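# Loop the blue air tube into its own coupling

## Task

Curve the blue air tube around so that its loose end meets the coupling fitted on the tube's opposite end, and push that loose end deep into the coupling.

## Robot and tools

Robot: two six-joint arms, left_arm and right_arm, each ending in a two-finger gripper. All hand positions, orientations, velocities and targets use the scene frame: origin at table-top height midway between the arms' nominal bases, +x out over the table, +z up, left_arm on the +y side (image left/right does not follow arm names). Reported hand positions can be off by a few centimetres.

Row layout (used by execute_actions and move): one flat list of 18 numbers covering both arms, even when only one moves. First left_arm: six joint angles, then gripper position, force_limit, speed. Then right_arm with the same nine. Joint order in rows and in every per-joint result list is: elbow, shoulder lift, shoulder pan, wrist 1, wrist 2, wrist 3. Joint numbers are absolute target angles in radians, the same values the Joint positions line prints, not offsets. Ranges: elbow -3.142 to 3.142; all other joints -6.283 to 6.283. A target more than 0.010 rad beyond a range end (and beyond the current angle) is refused; one beyond the real end is clipped, reported as "joint sent to its limit". Gripper numbers are in [-1, 1]: position +1 is fully open (85 mm), about -0.8 pads touch, -1 closes until blocked. force_limit sets how hard it may squeeze; speed sets finger speed (about 20 mm/s at -1, 85 at 0, 150 at +1). Fast closes from well open grip much harder (up to ~245 N per pad); a slow close at force_limit -1 gives about 30 N. Both start at +1. To leave a gripper unchanged, resend its last three numbers (0 is a real command).

execute_actions(actions, cameras): actions is a list of actions; each action is a list of up to 15 rows, one per 1/30 s step; a short table repeats its last row to fill 15 steps. An empty list just reports state and images. cameras picks images: omitted/null/["all"] gives all, [] none; names are cam_high, cam_low, cam_table, cam_left_wrist, cam_right_wrist (each 896x504).

move(target, speed, blend, stop_force, zero, blocking, cameras): target is one 18-number row or a list of up to 15 rows, absolute joint goals; all joints of both arms travel in step, so hands follow curves, with no obstacle avoidance. speed is rad/s for the joint with the farthest to go, 0.01 to 3.66, default 0.5 (one value or one per target). blend (rad) rounds corners between listed targets. stop_force (6 to 120 N, both arms) ends an arm's path when its wrist sensor feels that much push against its motion since the last zero (or 200 N any way); use a slow speed with it, omit it when pulling away from contact, and in a list keep gripper numbers identical. zero (default true) re-zeros before the move. blocking=false returns after about 0.5 s while the move runs; not allowed with stop_force; a new move replaces a running one. The result adds a "move:" line: done, off_target, moving, held, fault, and limits=held if steps were withheld.

wait(seconds 0 to 10): lets time pass holding the last commands. stop(): brakes a running move. zoom_image(camera, region [x0,y0,x1,y1] pixels, at most 504x504) enlarges part of the latest image. zero_wrist_force(arm: left_arm or right_arm) zeros that wrist sensor. finished_scene(scene: the current scene's number) ends the scene irreversibly; call it only once the tube end is fully inserted and stays so without the robot.

Result lines: Joint positions / velocities (rad, rad/s; "within noise" means still), Joint targets (what joints are driven toward now; resend to hold still), Tool commands, end_effector_position (m, point between closed pads; fingertips reach about 19 mm past it closed, 6 mm open), quaternion wxyz, Joint torques (whole drive output, signed toward larger angles), Wrist force/torque in the gripper's own axes (fingers along +z, closing along y) plus the peak since last shown. Gripper object_status: 0 moving, 1 blocked while opening, 2 blocked while closing (a grip), 3 reached command. position_measured counts: 3 open, ~78 = 60 mm, 130 = 40 mm, 180 = 20 mm, 230 pads meet. "joint command not followed" means the clearance check between arms altered targets. Camera calibration lines give intrinsics K, distortion and T_world_to_cam for projecting points.

Motion: joint speed caps 2.09 (pan, lift), 2.62 (elbow), 3.67 (wrists) rad/s; commands lag about 0.2 s; targets are clamped to a lead over measured angles and to 150 mm of hand travel per step, so large moves take several actions.

Avoid: contact torque at load limits (671, 671, 394, 97.3 N m for pan, lift, elbow, wrists) or ~150 N outside force on an arm, which stops it for 10 s; letting the arms or grippers press each other; dropping the tube or letting anything leave the table; slamming, fast swings with a load, and squeezing hard on a part still resting on the table. Long stretched poses or pushing toward unreachable targets heat motors (MOTOR HOT at 70 °C, braking fault at 85 °C). Loose objects may be nudged occasionally.

Each tool is called after ">>>" in YAML: its name, and indented under it one key for each argument.

## Session

>>> execute_actions:
  actions: []

Scene clock: 0.00 s.
left_arm: end_effector_position=(+0.4113, -0.1559, +0.1933) position_measured=3 object_status=3 end_effector_quat_wxyz=(+0.036, +0.916, +0.289, +0.276) | right_arm: end_effector_position=(+0.6158, -0.1451, +0.3004) position_measured=3 object_status=3 end_effector_quat_wxyz=(+0.582, -0.364, -0.669, -0.284)
Joint names: [elbow, shoulder lift, shoulder pan, wrist 1, wrist 2, wrist 3]
Joint positions: left_arm=[2.185 -1.274 -1.439 -2.437 -1.008 1.052] | right_arm=[-2.24 -2.202 4.001 0.634 2.878 2.536]
Joint velocities: within noise
Joint torques (N m): no reading
Wrist force (N): no reading
Wrist torque (N m): no reading
Wrist force, peak (N): no reading
Joint targets: left_arm=[2.185 -1.274 -1.439 -2.437 -1.008 1.052] | right_arm=[-2.240 -2.202 4.001 0.634 2.878 2.536]
Tool commands: left_gripper/position=+1.0 left_gripper/force_limit=+1.0 left_gripper/speed=+1.0 right_gripper/position=+1.0 right_gripper/force_limit=+1.0 right_gripper/speed=+1.0

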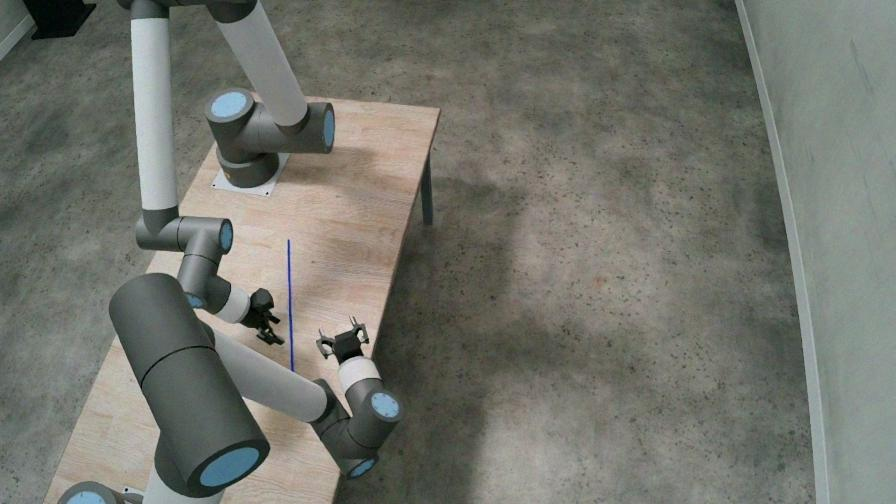

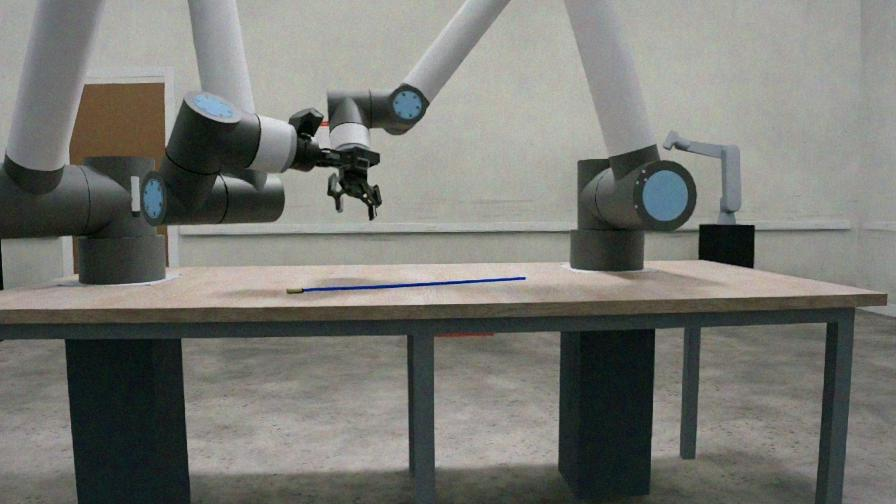

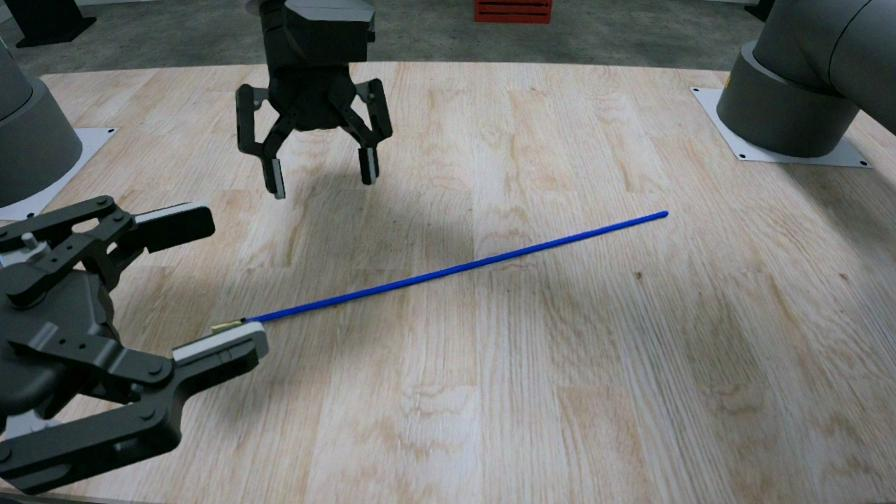

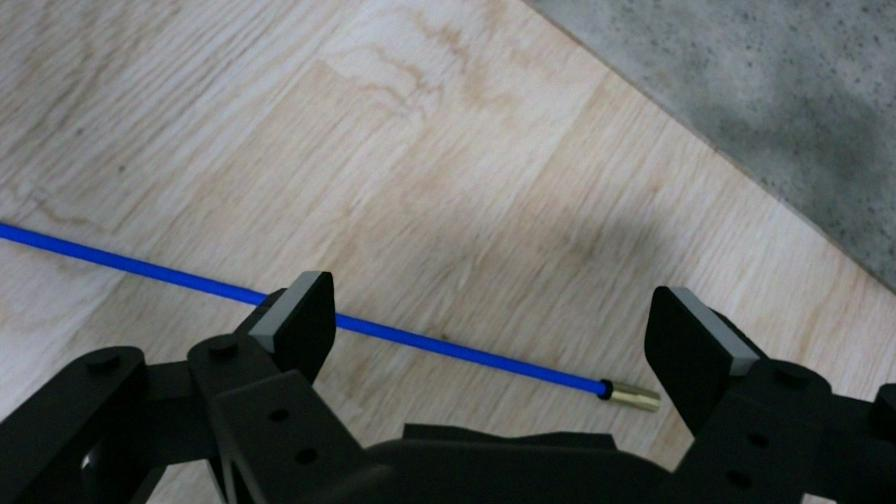

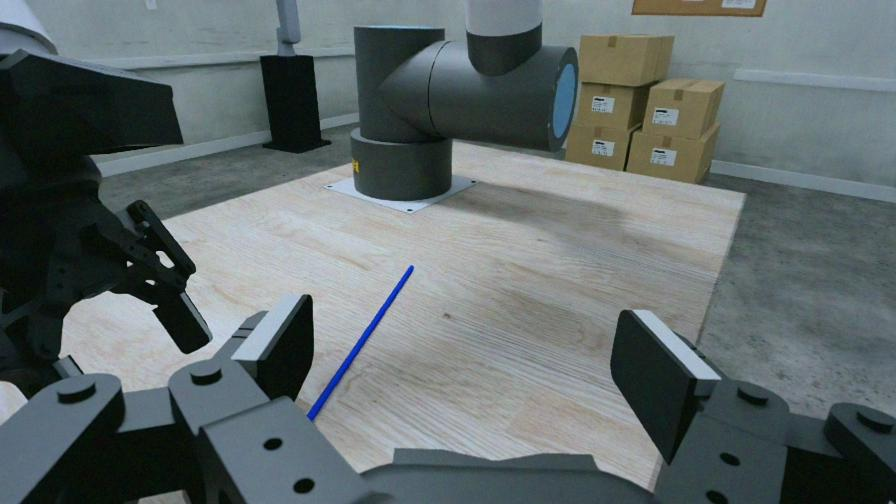

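>>> move:
  target: [2.712,-1.640,-1.289,-2.642,-1.571,3.052,1,1,1,-2.24,-2.202,4.001,0.634,2.878,2.536,1,1,1]
  speed: 0.8
  cameras: []

>>> move:
  target: [2.712,-1.640,-1.289,-2.642,-1.571,3.052,1,1,1,-2.500,-1.699,4.505,-0.513,1.571,-3.723,1,1,1]
  speed: 1.3

Scene clock: 78.77 s.
left_arm: end_effector_position=(+0.2515, +0.2619, +0.1195) position_measured=3 object_status=3 end_effector_quat_wxyz=(+0.000, +0.818, -0.575, +0.000) | right_arm: end_effector_position=(+0.6160, -0.1448, +0.3010) position_measured=3 object_status=3 end_effector_quat_wxyz=(+0.582, -0.364, -0.669, -0.284)
Joint names: [elbow, shoulder lift, shoulder pan, wrist 1, wrist 2, wrist 3]
Joint positions: left_arm=[2.712 -1.64 -1.289 -2.642 -1.571 3.052] | right_arm=[-2.24 -2.202 4.001 0.634 2.878 2.536]
Joint velocities: within noise
Joint torques (N m): left_arm=[-32.3 -57.36 13.96 -15.3 -3.5 4.45] | right_arm=[42.51 171.82 16.44 12.67 -1.58 2.91]
Wrist force (N): left_arm=[2.3 1.4 -0.9] | right_arm=[0.1 0.3 0.2]
Wrist torque (N m): left_arm=[0.11 -0.24 0.00] | right_arm=[0.04 -0.01 0.00]
Wrist force, peak (N): left_arm=[2.3 1.3 -0.9] | right_arm=[0.1 0.8 -0.1]
Joint targets: left_arm=[2.712 -1.640 -1.289 -2.642 -1.571 3.052] | right_arm=[-2.240 -2.202 4.001 0.634 2.878 2.536]
move: done
No camera images: "cameras" was empty.

Scene clock: 84.47 s.
left_arm: end_effector_position=(+0.2514, +0.2619, +0.1195) position_measured=3 object_status=3 end_effector_quat_wxyz=(+0.000, +0.818, -0.575, +0.000) | right_arm: end_effector_position=(+0.4619, -0.3077, +0.1198) position_measured=3 object_status=3 end_effector_quat_wxyz=(+0.000, +0.577, +0.817, +0.000)
Joint names: [elbow, shoulder lift, shoulder pan, wrist 1, wrist 2, wrist 3]
Joint positions: left_arm=[2.712 -1.64 -1.289 -2.642 -1.571 3.052] | right_arm=[-2.5 -1.699 4.505 -0.513 1.571 -3.723]
Joint velocities: within noise
Joint torques (N m): left_arm=[-55.94 -52.85 10.08 -6.38 -1.64 4.88] | right_arm=[46.82 89.26 20.36 3.85 -5.04 -3.61]
Wrist force (N): left_arm=[2.3 1.3 -0.9] | right_arm=[2.4 0.5 1.3]
Wrist torque (N m): left_arm=[0.09 -0.25 0.00] | right_arm=[-0.06 -0.25 0.09]
Wrist force, peak (N): left_arm=[2.4 1.6 -0.6] | right_arm=[4.9 0.9 1.1]
Joint targets: left_arm=[2.712 -1.640 -1.289 -2.642 -1.571 3.052] | right_arm=[-2.500 -1.699 4.505 -0.513 1.571 -3.723]
move: done
camera_calibration:
cam_left_wrist: T_world_to_cam=[[-0.927636, -0.369684, -0.0531496, 0.349007], [-0.365755, 0.870388, 0.329617, -0.155836], [-0.0755933, 0.325205, -0.942617, 0.173062], [0, 0, 0, 1]] pos_world=[0.279836, 0.208379, 0.233047]
cam_right_wrist: T_world_to_cam=[[0.915019, 0.401193, 0.0422415, -0.304567], [0.370724, -0.877546, 0.3041, -0.457216], [0.159072, -0.262597, -0.951703, 0.0883951], [0, 0, 0, 1]] pos_world=[0.434125, -0.255825, 0.23603]

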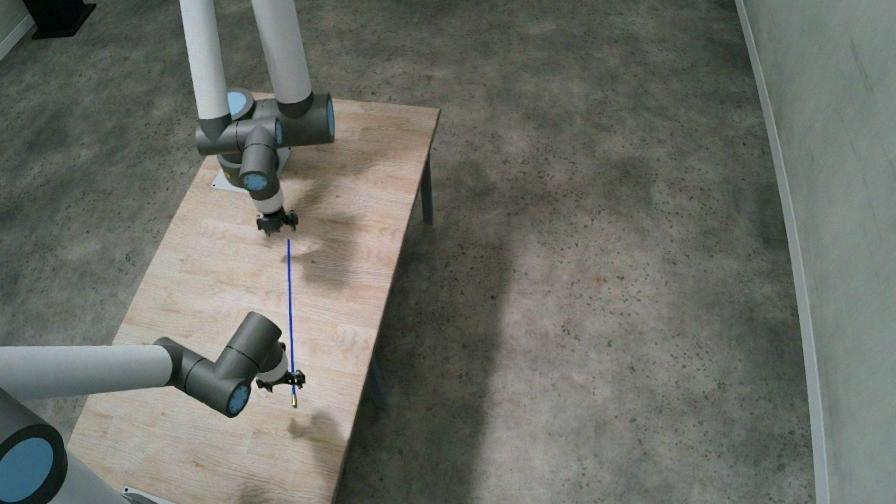

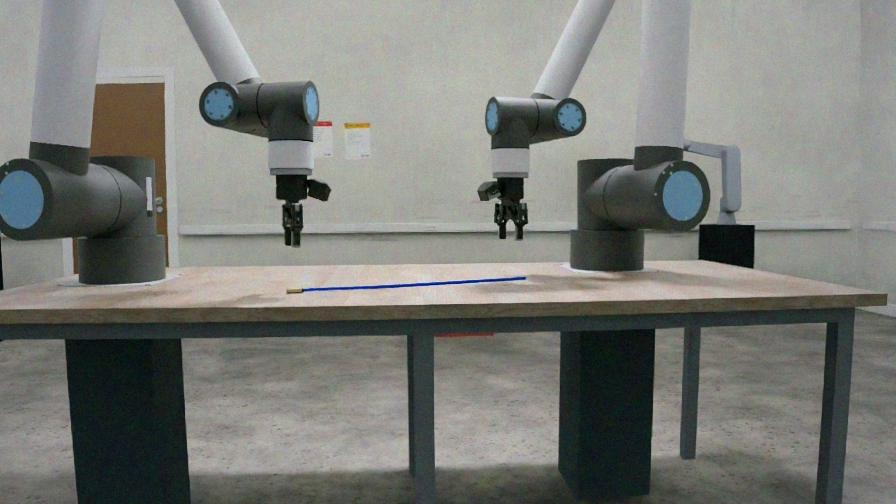

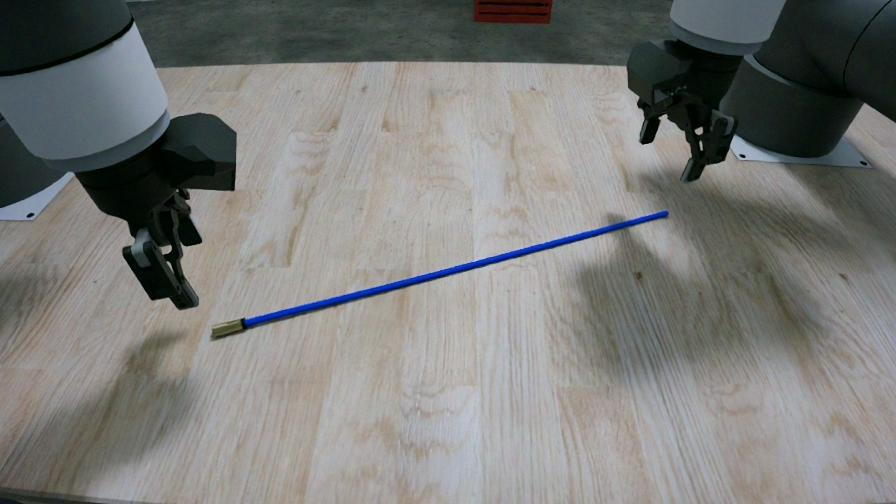

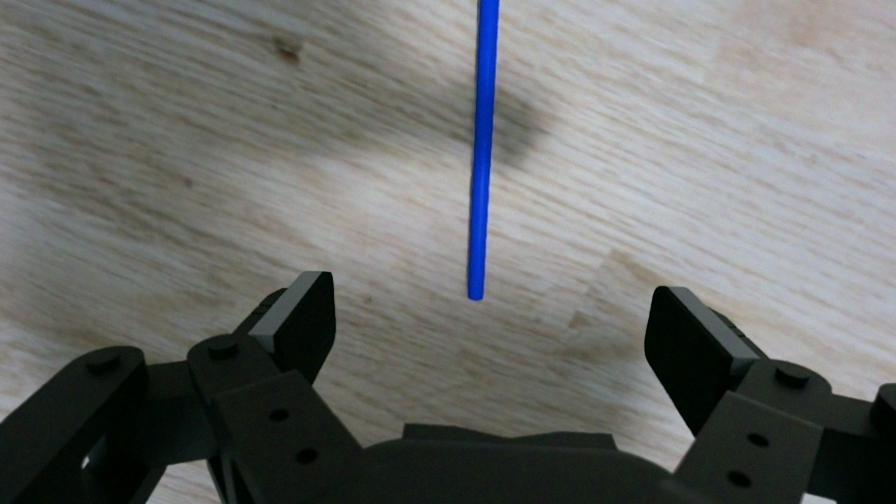

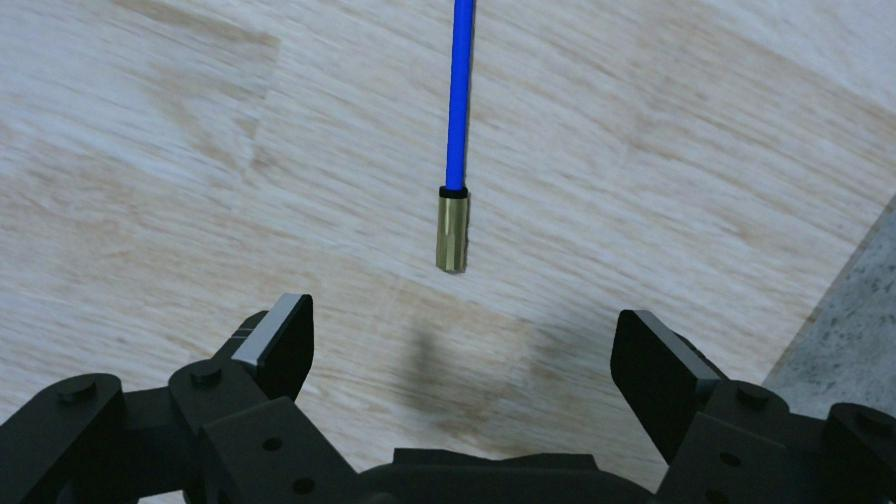

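>>> move:
  target: [2.7754,-1.3848,-1.2833,-2.9614,-1.5708,3.0398,1,1,1,-2.5359,-1.8671,4.4936,-0.3094,1.5708,-3.7636,1,1,1]
  speed: 0.3

>>> move:
  target: [2.7890,-1.2997,-1.2833,-3.0601,-1.5708,3.0398,1,1,1,-2.5443,-1.9185,4.4936,-0.2496,1.5708,-3.7636,1,1,1]
  speed: 0.04
  stop_force: 8

Scene clock: 97.60 s.
left_arm: end_effector_position=(+0.2540, +0.2624, +0.0299) position_measured=3 object_status=3 end_effector_quat_wxyz=(+0.000, +0.823, -0.568, +0.000) | right_arm: end_effector_position=(+0.4696, -0.3065, +0.0300) position_measured=3 object_status=3 end_effector_quat_wxyz=(+0.000, +0.565, +0.825, +0.000)
Joint names: [elbow, shoulder lift, shoulder pan, wrist 1, wrist 2, wrist 3]
Joint positions: left_arm=[2.775 -1.385 -1.283 -2.961 -1.571 3.04] | right_arm=[-2.536 -1.867 4.494 -0.31 1.571 -3.764]
Joint velocities: within noise
Joint torques (N m): left_arm=[-6.16 -38.86 13.26 -15.29 4.95 -3.74] | right_arm=[28.11 76.59 -17.03 16.5 -4.91 -4.01]
Wrist force (N): left_arm=[1.9 0.8 -1.4] | right_arm=[3.0 0.7 1.0]
Wrist torque (N m): left_arm=[0.18 -0.18 -0.07] | right_arm=[0.01 -0.41 0.08]
Wrist force, peak (N): left_arm=[2.2 1.4 -1.9] | right_arm=[3.0 0.5 2.0]
Joint targets: left_arm=[2.775 -1.385 -1.283 -2.961 -1.571 3.040] | right_arm=[-2.536 -1.867 4.494 -0.309 1.571 -3.764]
move: done
camera_calibration:
cam_left_wrist: T_world_to_cam=[[-0.920839, -0.38629, -0.0532591, 0.349451], [-0.381438, 0.863939, 0.328807, -0.120034], [-0.0810021, 0.323093, -0.942894, 0.0906445], [0, 0, 0, 1]] pos_world=[0.283345, 0.209405, 0.143548]
cam_right_wrist: T_world_to_cam=[[0.902802, 0.427979, 0.0422075, -0.294418], [0.396357, -0.866126, 0.304511, -0.440293], [0.166881, -0.258184, -0.951573, -0.000282723], [0, 0, 0, 1]] pos_world=[0.440362, -0.255417, 0.146231]

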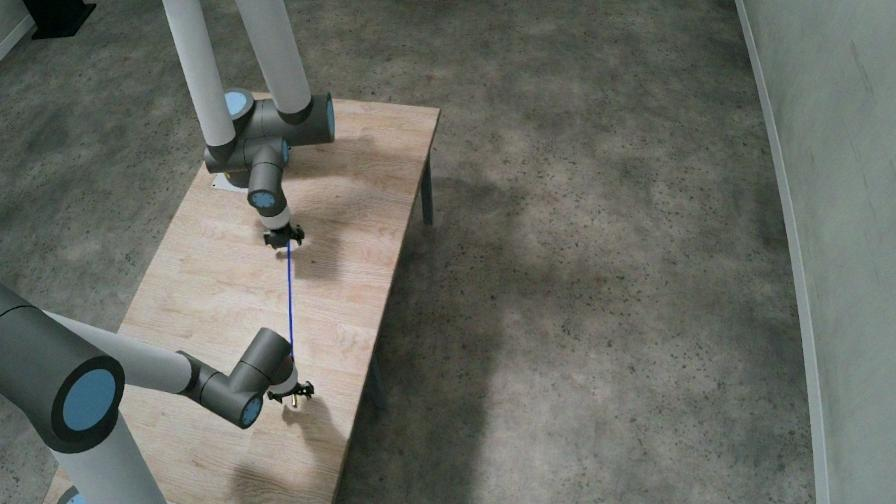

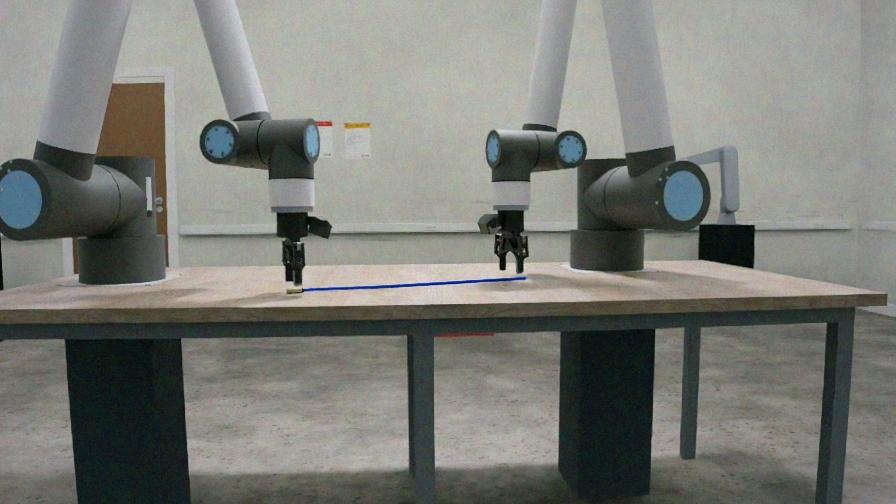

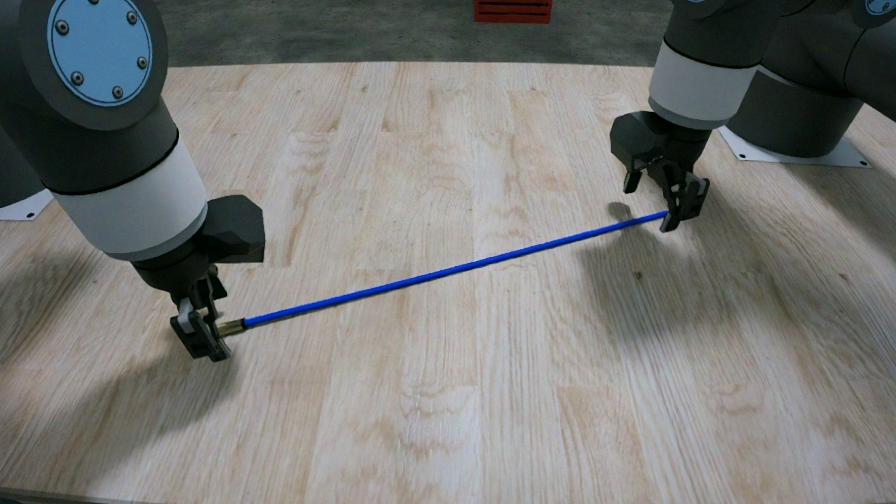

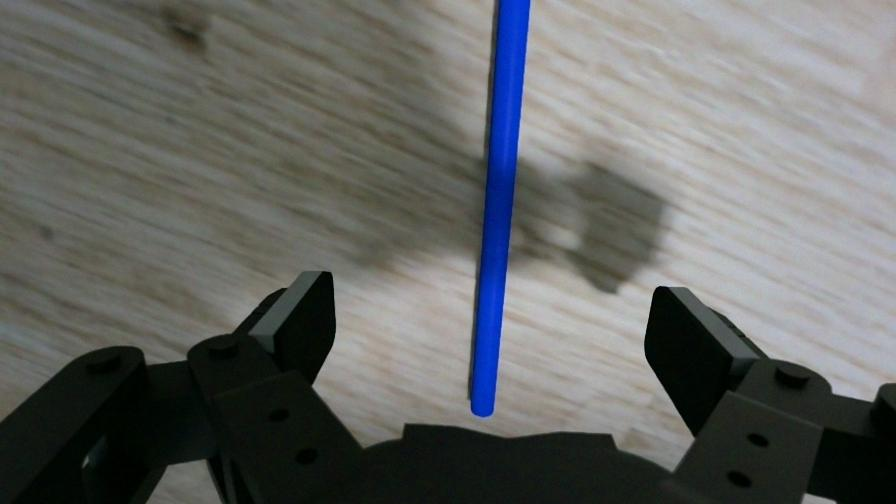

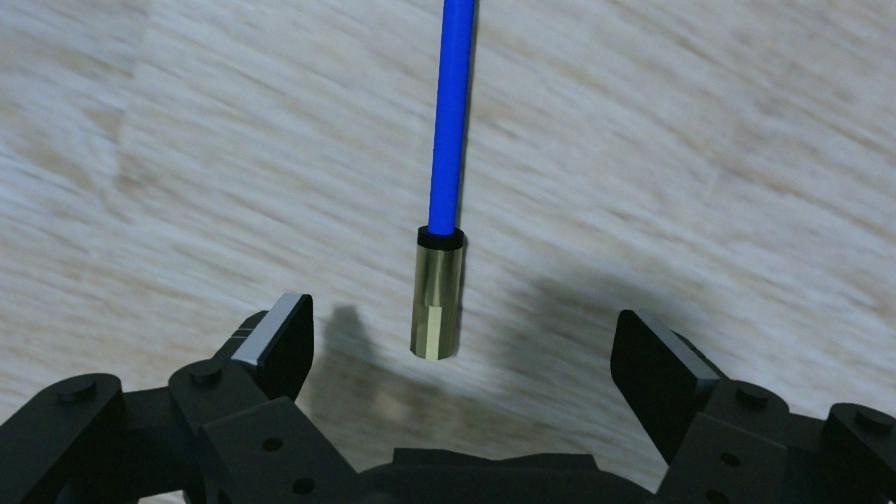

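Scene clock: 101.10 s.
left_arm: end_effector_position=(+0.2539, +0.2628, +0.0061) position_measured=3 object_status=3 end_effector_quat_wxyz=(-0.001, +0.823, -0.568, -0.001) | right_arm: end_effector_position=(+0.4697, -0.3064, +0.0055) position_measured=3 object_status=3 end_effector_quat_wxyz=(+0.000, +0.565, +0.825, +0.000)
Joint names: [elbow, shoulder lift, shoulder pan, wrist 1, wrist 2, wrist 3]
Joint positions: left_arm=[2.788 -1.308 -1.283 -3.049 -1.571 3.04] | right_arm=[-2.544 -1.915 4.494 -0.253 1.571 -3.764]
Joint velocities: within noise
Joint torques (N m): left_arm=[-18.07 -60.97 -5.15 -11.09 0.34 0.84] | right_arm=[36.36 110.39 -8.45 3.18 0.99 -2.5]
Wrist force (N): left_arm=[2.0 3.5 -1.6] | right_arm=[4.9 2.0 -8.7]
Wrist torque (N m): left_arm=[0.43 -0.07 -0.10] | right_arm=[-0.57 -0.40 -0.02]
Wrist force, peak (N): left_arm=[-44.7 15.2 -166.2] | right_arm=[-14.8 -21.7 -98.0]
Joint targets: left_arm=[2.788 -1.308 -1.283 -3.049 -1.571 3.040] | right_arm=[-2.544 -1.915 4.494 -0.253 1.571 -3.764]
Tool commands: left_gripper/position=+1.0 left_gripper/force_limit=+1.0 left_gripper/speed=+1.0 right_gripper/position=+1.0 right_gripper/force_limit=+1.0 right_gripper/speed=+1.0
FORCE FAULT: contact force on the left arm reached its limit, and that arm stopped. The contact can be on any part of that arm, not only on its tool. That arm's remaining commands of this call were not run. That arm is still stopped at the end of this call. That arm stays stopped for about 9 more seconds. Until then a move that you send moves the other arm only, and its call returns only when the move has ended. Once the stop has ended, the next robot result says so. If the stop ends while you think or write, that arm runs what you send next. While its stop runs, that arm takes no new command, but its gripper still runs the gripper command that each later call begins with. Until it ends, the stop uses up actions while you think or wait. An arm that is not stopped still takes commands.
move: fault (left_arm), contact (right_arm; braked at the fault stop of left_arm); left_arm: the wrist 1 is farthest, 0.011 rad from its target
camera_calibration:
cam_left_wrist: T_world_to_cam=[[-0.920842, -0.386243, -0.0535422, 0.348275], [-0.381345, 0.863358, 0.330437, -0.112414], [-0.0814031, 0.324698, -0.942308, 0.0676563], [0, 0, 0, 1]] pos_world=[0.283345, 0.209605, 0.119546]
cam_right_wrist: T_world_to_cam=[[0.902771, 0.428052, 0.0421409, -0.293383], [0.396424, -0.866056, 0.304624, -0.43274], [0.166891, -0.2583, -0.95154, -0.0237035], [0, 0, 0, 1]] pos_world=[0.440362, -0.255316, 0.121632]

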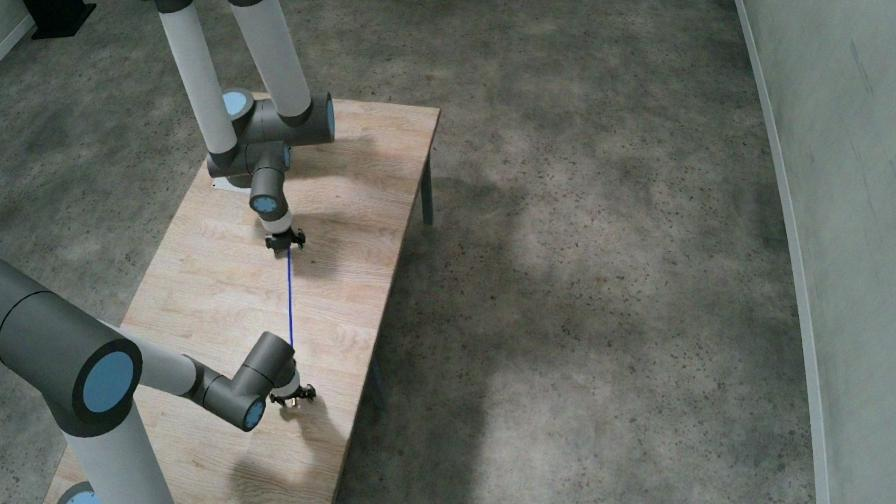

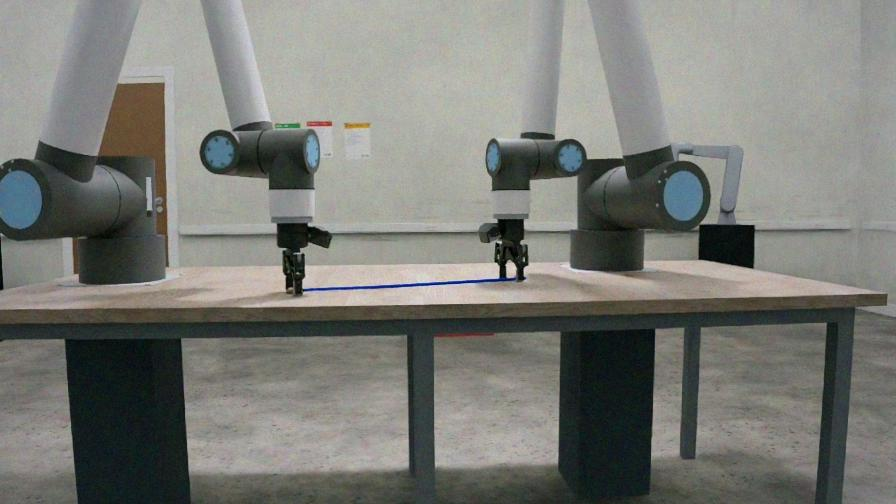

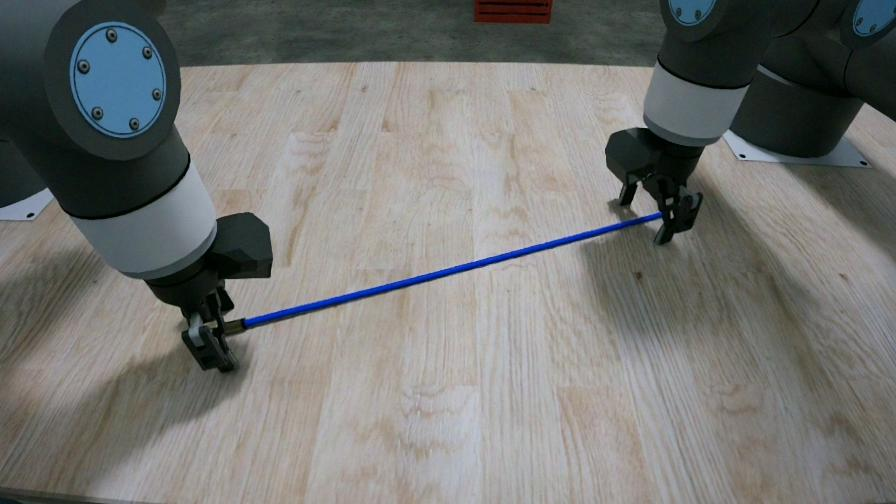

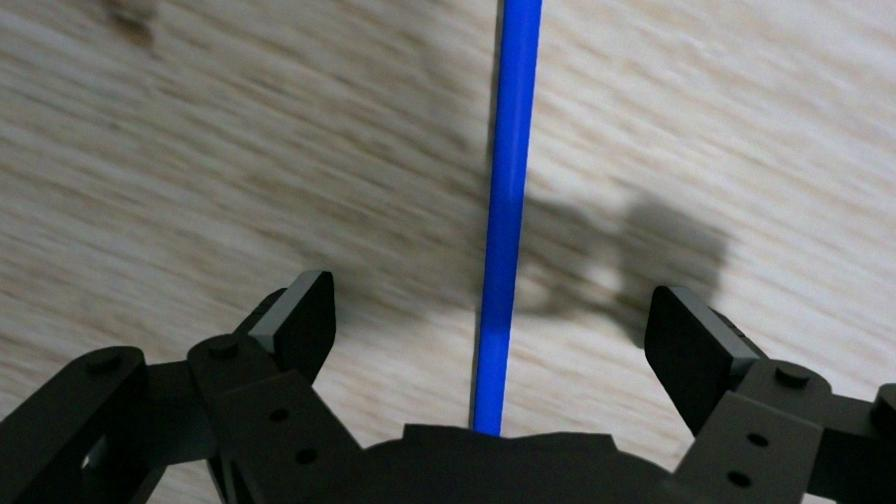

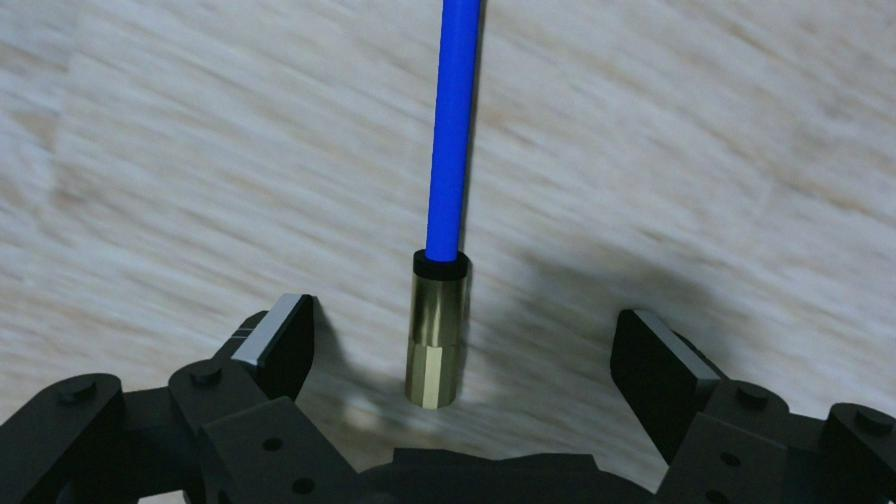

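>>> wait:
  seconds: 4
  cameras: []

Scene clock: 112.60 s.
left_arm: end_effector_position=(+0.2539, +0.2628, +0.0061) position_measured=3 object_status=3 end_effector_quat_wxyz=(-0.001, +0.823, -0.568, -0.001) | right_arm: end_effector_position=(+0.4697, -0.3063, +0.0056) position_measured=3 object_status=3 end_effector_quat_wxyz=(+0.000, +0.565, +0.825, +0.000)
Joint names: [elbow, shoulder lift, shoulder pan, wrist 1, wrist 2, wrist 3]
Joint positions: left_arm=[2.788 -1.308 -1.283 -3.049 -1.571 3.04] | right_arm=[-2.544 -1.915 4.494 -0.253 1.571 -3.764]
Joint velocities: within noise
Joint torques (N m): left_arm=[-16.3 -64.78 -6.68 -10.99 0.31 0.47] | right_arm=[38.43 111.26 7.68 11.7 2.59 0.44]
Wrist force (N): left_arm=[2.3 3.4 -1.3] | right_arm=[3.2 0.9 -2.8]
Wrist torque (N m): left_arm=[0.43 -0.12 -0.10] | right_arm=[-0.27 -0.43 0.07]
Wrist force, peak (N): left_arm=[2.7 3.6 -1.5] | right_arm=[5.1 2.1 -8.1]
Joint targets: left_arm=[2.788 -1.308 -1.283 -3.049 -1.571 3.040] | right_arm=[-2.544 -1.915 4.494 -0.253 1.571 -3.764]
Tool commands: left_gripper/position=+1.0 left_gripper/force_limit=+1.0 left_gripper/speed=+1.0 right_gripper/position=+1.0 right_gripper/force_limit=+1.0 right_gripper/speed=+1.0
FORCE FAULT, CONTINUED: the left arm's stop, for the force fault that an earlier result reported, is over. The rest of the stop counts as 18 of the actions that you can send in this scene. That arm's target is now where it stood when the stop ended, not its last command. That arm accepts commands again.
wait: 4.00 s; at rest from the start
No camera images: "cameras" was empty.

>>> move:
  target: [2.7804,-1.3537,-1.2833,-2.9975,-1.5708,3.0398,1,1,1,-2.5390,-1.8859,4.4936,-0.2875,1.5708,-3.7636,1,1,1]
  speed: 0.15
  cameras: []

>>> move:
  target: [2.7804,-1.3537,-1.2833,-2.9975,-1.5708,3.0398,-1,-0.2,-0.8,-2.5390,-1.8859,4.4936,-0.2875,1.5708,-3.7636,-1,0,-0.8]

Scene clock: 114.87 s.
left_arm: end_effector_position=(+0.2541, +0.2622, +0.0202) position_measured=3 object_status=3 end_effector_quat_wxyz=(+0.000, +0.823, -0.568, +0.000) | right_arm: end_effector_position=(+0.4697, -0.3063, +0.0203) position_measured=3 object_status=3 end_effector_quat_wxyz=(+0.000, +0.565, +0.825, +0.000)
Joint names: [elbow, shoulder lift, shoulder pan, wrist 1, wrist 2, wrist 3]
Joint positions: left_arm=[2.78 -1.353 -1.283 -2.998 -1.571 3.04] | right_arm=[-2.539 -1.886 4.494 -0.287 1.571 -3.764]
Joint velocities: within noise
Joint torques (N m): left_arm=[-41.53 -88.49 -4.55 -2.45 0.41 3.43] | right_arm=[51.85 112.51 10.14 3.79 2.86 0.01]
Wrist force (N): left_arm=[3.3 2.5 -1.7] | right_arm=[2.8 0.6 1.3]
Wrist torque (N m): left_arm=[0.44 -0.44 -0.09] | right_arm=[-0.02 -0.37 0.08]
Wrist force, peak (N): left_arm=[3.3 3.1 -2.0] | right_arm=[3.2 0.8 -3.0]
Joint targets: left_arm=[2.780 -1.354 -1.283 -2.998 -1.571 3.040] | right_arm=[-2.539 -1.886 4.494 -0.287 1.571 -3.764]
move: done
No camera images: "cameras" was empty.

Scene clock: 117.53 s.
left_arm: end_effector_position=(+0.2541, +0.2622, +0.0202) position_measured=213 object_status=0 end_effector_quat_wxyz=(+0.000, +0.823, -0.568, +0.000) | right_arm: end_effector_position=(+0.4697, -0.3063, +0.0204) position_measured=199 object_status=2 end_effector_quat_wxyz=(+0.000, +0.565, +0.825, +0.000)
Joint names: [elbow, shoulder lift, shoulder pan, wrist 1, wrist 2, wrist 3]
Joint positions: left_arm=[2.78 -1.354 -1.283 -2.997 -1.571 3.04] | right_arm=[-2.539 -1.886 4.494 -0.288 1.571 -3.764]
Joint velocities: within noise
Joint torques (N m): left_arm=[-31.94 -87.96 -10.63 -9.25 -0.35 4.85] | right_arm=[36.7 103.36 9.76 6.82 2.97 0.6]
Wrist force (N): left_arm=[1.8 2.6 -8.0] | right_arm=[-1.1 -1.9 -12.5]
Wrist torque (N m): left_arm=[0.45 -0.42 -0.08] | right_arm=[-0.05 -0.46 0.08]
Wrist force, peak (N): left_arm=[2.1 2.7 -8.4] | right_arm=[-0.7 -1.6 -12.9]
Joint targets: left_arm=[2.780 -1.354 -1.283 -2.998 -1.571 3.040] | right_arm=[-2.539 -1.886 4.494 -0.287 1.571 -3.764]
move: done
camera_calibration:
cam_left_wrist: T_world_to_cam=[[-0.920844, -0.386273, -0.0532938, 0.348952], [-0.381426, 0.863913, 0.328888, -0.116643], [-0.0809993, 0.323182, -0.942864, 0.0815476], [0, 0, 0, 1]] pos_world=[0.283445, 0.209205, 0.133848]
cam_right_wrist: T_world_to_cam=[[0.902766, 0.428058, 0.0421804, -0.294055], [0.396439, -0.866088, 0.304513, -0.437192], [0.166881, -0.258182, -0.951574, -0.00946072], [0, 0, 0, 1]] pos_world=[0.440362, -0.255217, 0.136531]

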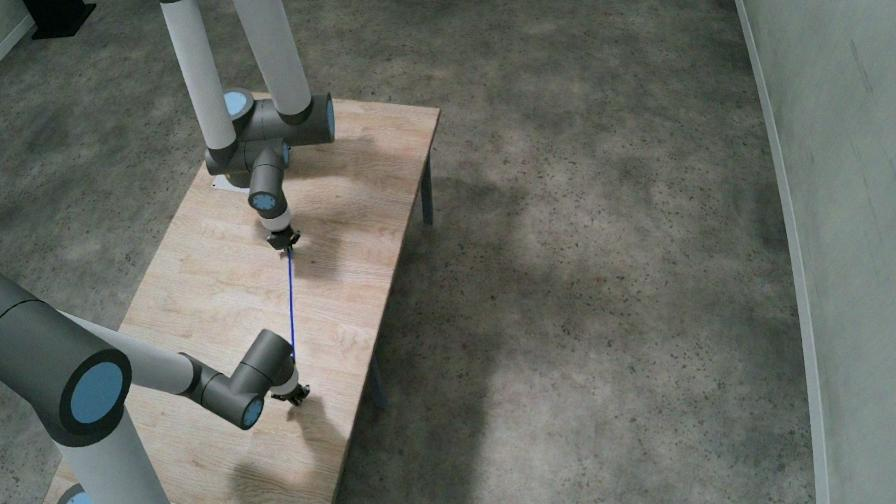

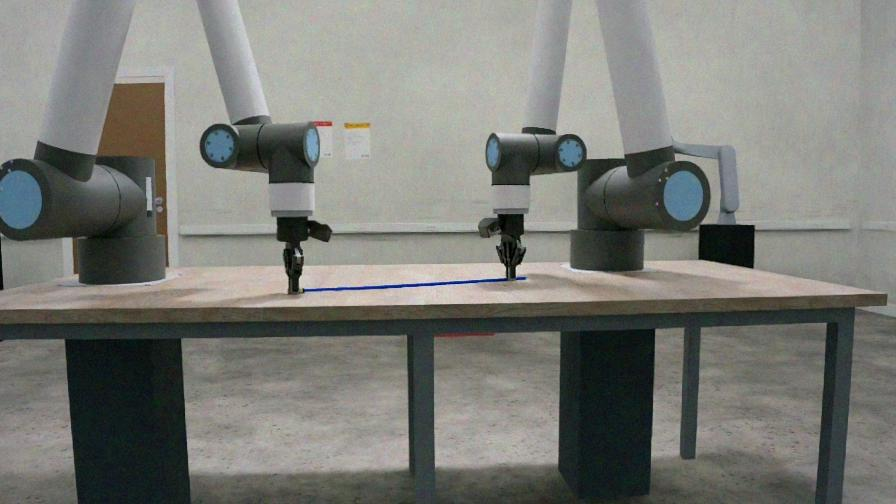

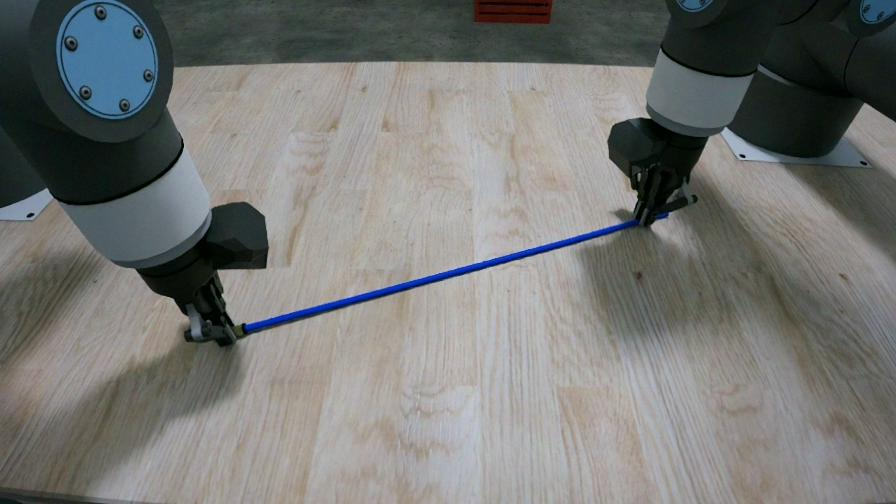

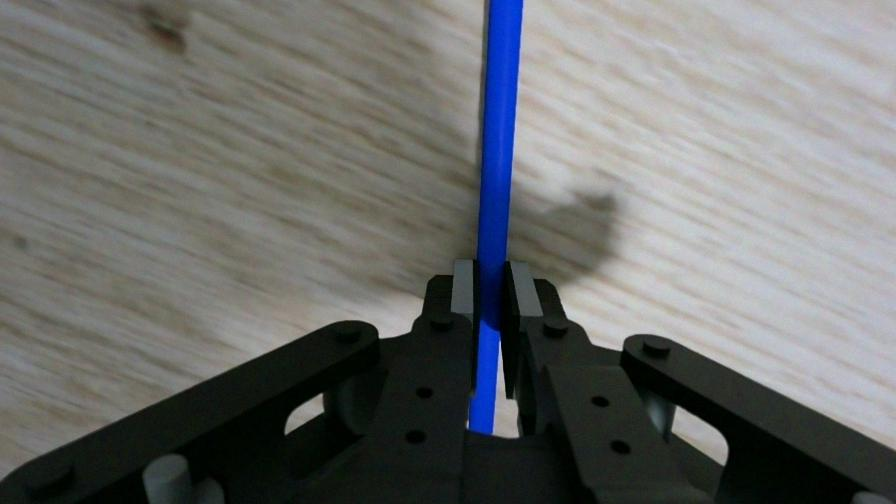

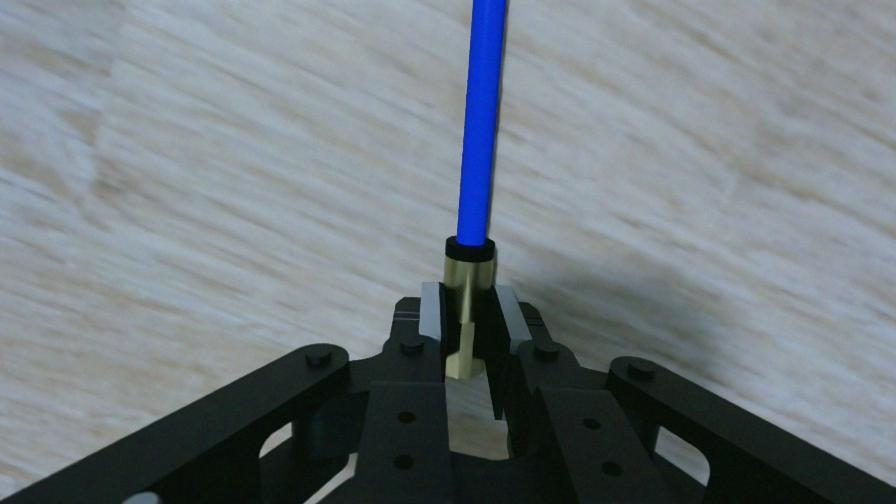

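>>> move:
  target:
    - [2.7106,-1.6392,-1.2833,-2.6422,-1.5708,3.0398,-1,-0.2,-0.8,-2.4930,-1.7038,4.4936,-0.5156,1.5708,-3.7636,-1,0,-0.8]
    - [2.6550,-1.5778,-1.2147,-2.6480,-1.5708,2.4574,-1,-0.2,-0.8,-2.4966,-1.7013,4.5885,-0.5145,1.5708,-2.7380,-1,0,-0.8]
  speed: [0.25,0.5]
  blend: 0.03

Scene clock: 143.80 s.
left_arm: end_effector_position=(+0.2954, +0.2381, +0.1199) position_measured=213 object_status=2 end_effector_quat_wxyz=(+0.000, +0.962, -0.275, +0.000) | right_arm: end_effector_position=(+0.4143, -0.2784, +0.1199) position_measured=199 object_status=2 end_effector_quat_wxyz=(+0.000, +0.875, +0.484, +0.000)
Joint names: [elbow, shoulder lift, shoulder pan, wrist 1, wrist 2, wrist 3]
Joint positions: left_arm=[2.655 -1.578 -1.215 -2.648 -1.571 2.458] | right_arm=[-2.497 -1.701 4.588 -0.514 1.571 -2.738]
Joint velocities: within noise
Joint torques (N m): left_arm=[-67.66 -20.66 14.32 -15.25 -1.44 -4.5] | right_arm=[47.88 89.58 17.98 14.97 2.05 2.53]
Wrist force (N): left_arm=[2.0 3.2 -0.6] | right_arm=[2.3 0.4 1.7]
Wrist torque (N m): left_arm=[0.50 -0.19 -0.04] | right_arm=[-0.06 -0.24 0.07]
Wrist force, peak (N): left_arm=[2.3 2.9 -8.4] | right_arm=[-1.0 -1.9 -12.7]
Joint targets: left_arm=[2.655 -1.578 -1.215 -2.648 -1.571 2.457] | right_arm=[-2.497 -1.701 4.588 -0.514 1.571 -2.738]
move: done
camera_calibration:
cam_left_wrist: T_world_to_cam=[[-0.498538, -0.865231, -0.0532441, 0.372226], [-0.826886, 0.456208, 0.328837, 0.115863], [-0.26023, 0.207965, -0.942884, 0.266977], [0, 0, 0, 1]] pos_world=[0.35085, 0.213682, 0.233448]
cam_right_wrist: T_world_to_cam=[[0.882574, -0.468278, 0.0421803, -0.50138], [-0.457747, -0.835293, 0.304554, -0.0590159], [-0.107383, -0.288099, -0.951561, 0.206933], [0, 0, 0, 1]] pos_world=[0.437712, -0.224463, 0.236032]

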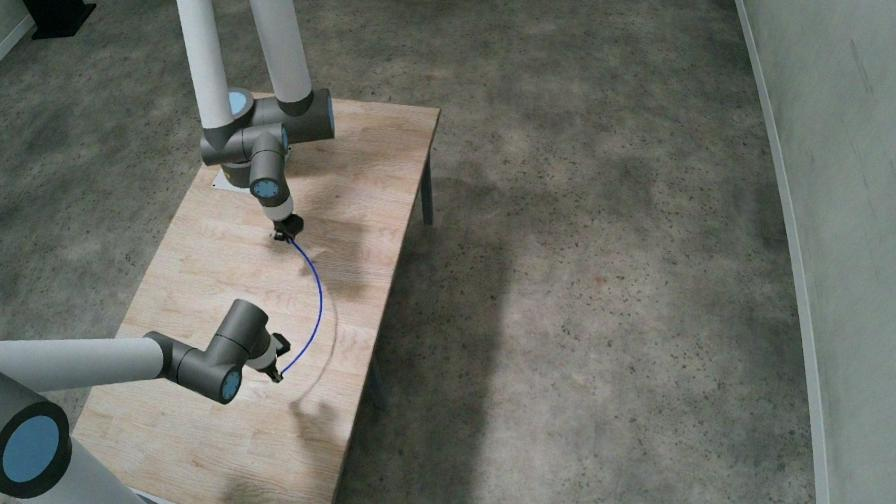

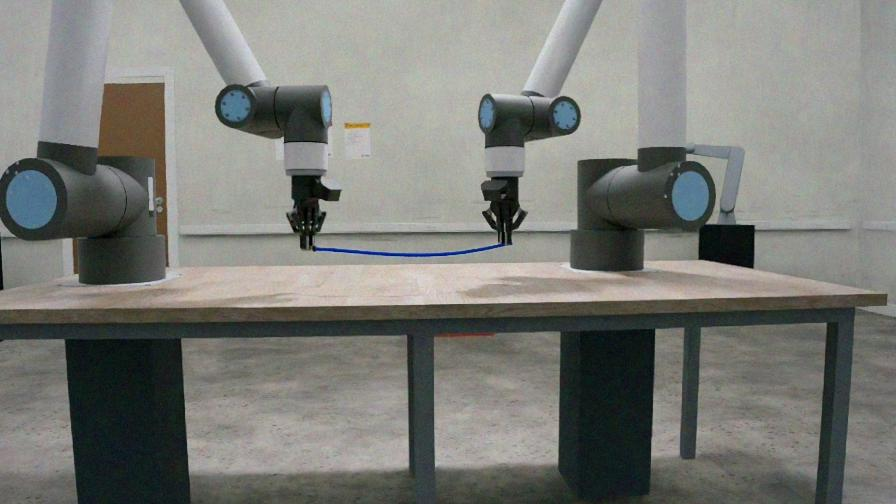

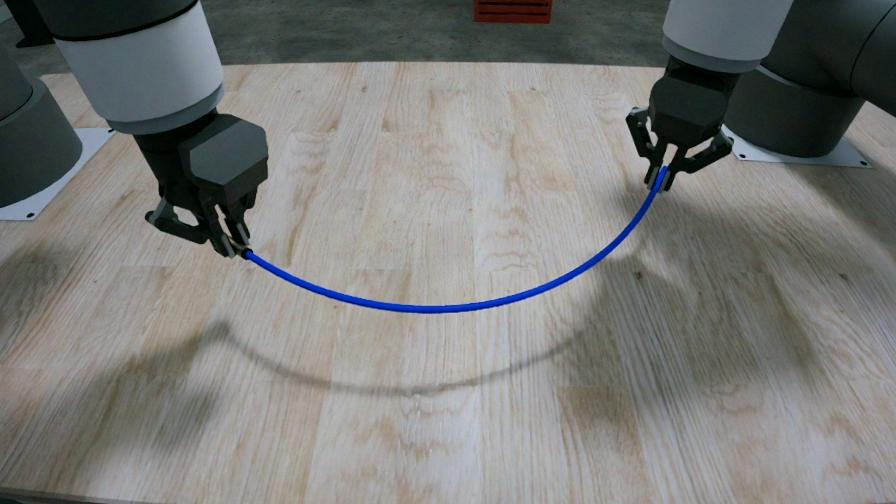

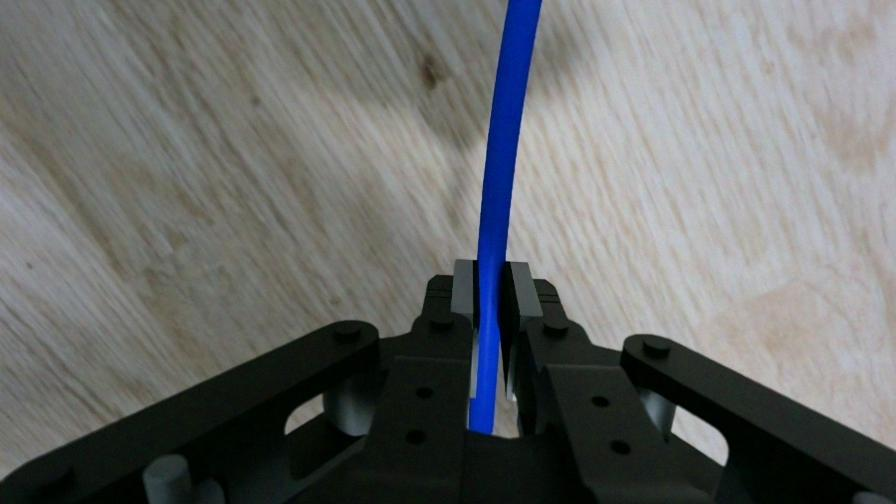

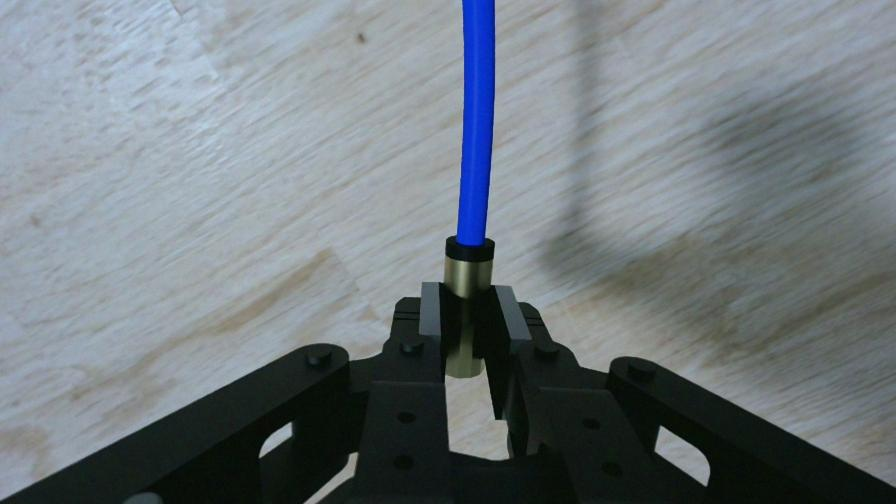

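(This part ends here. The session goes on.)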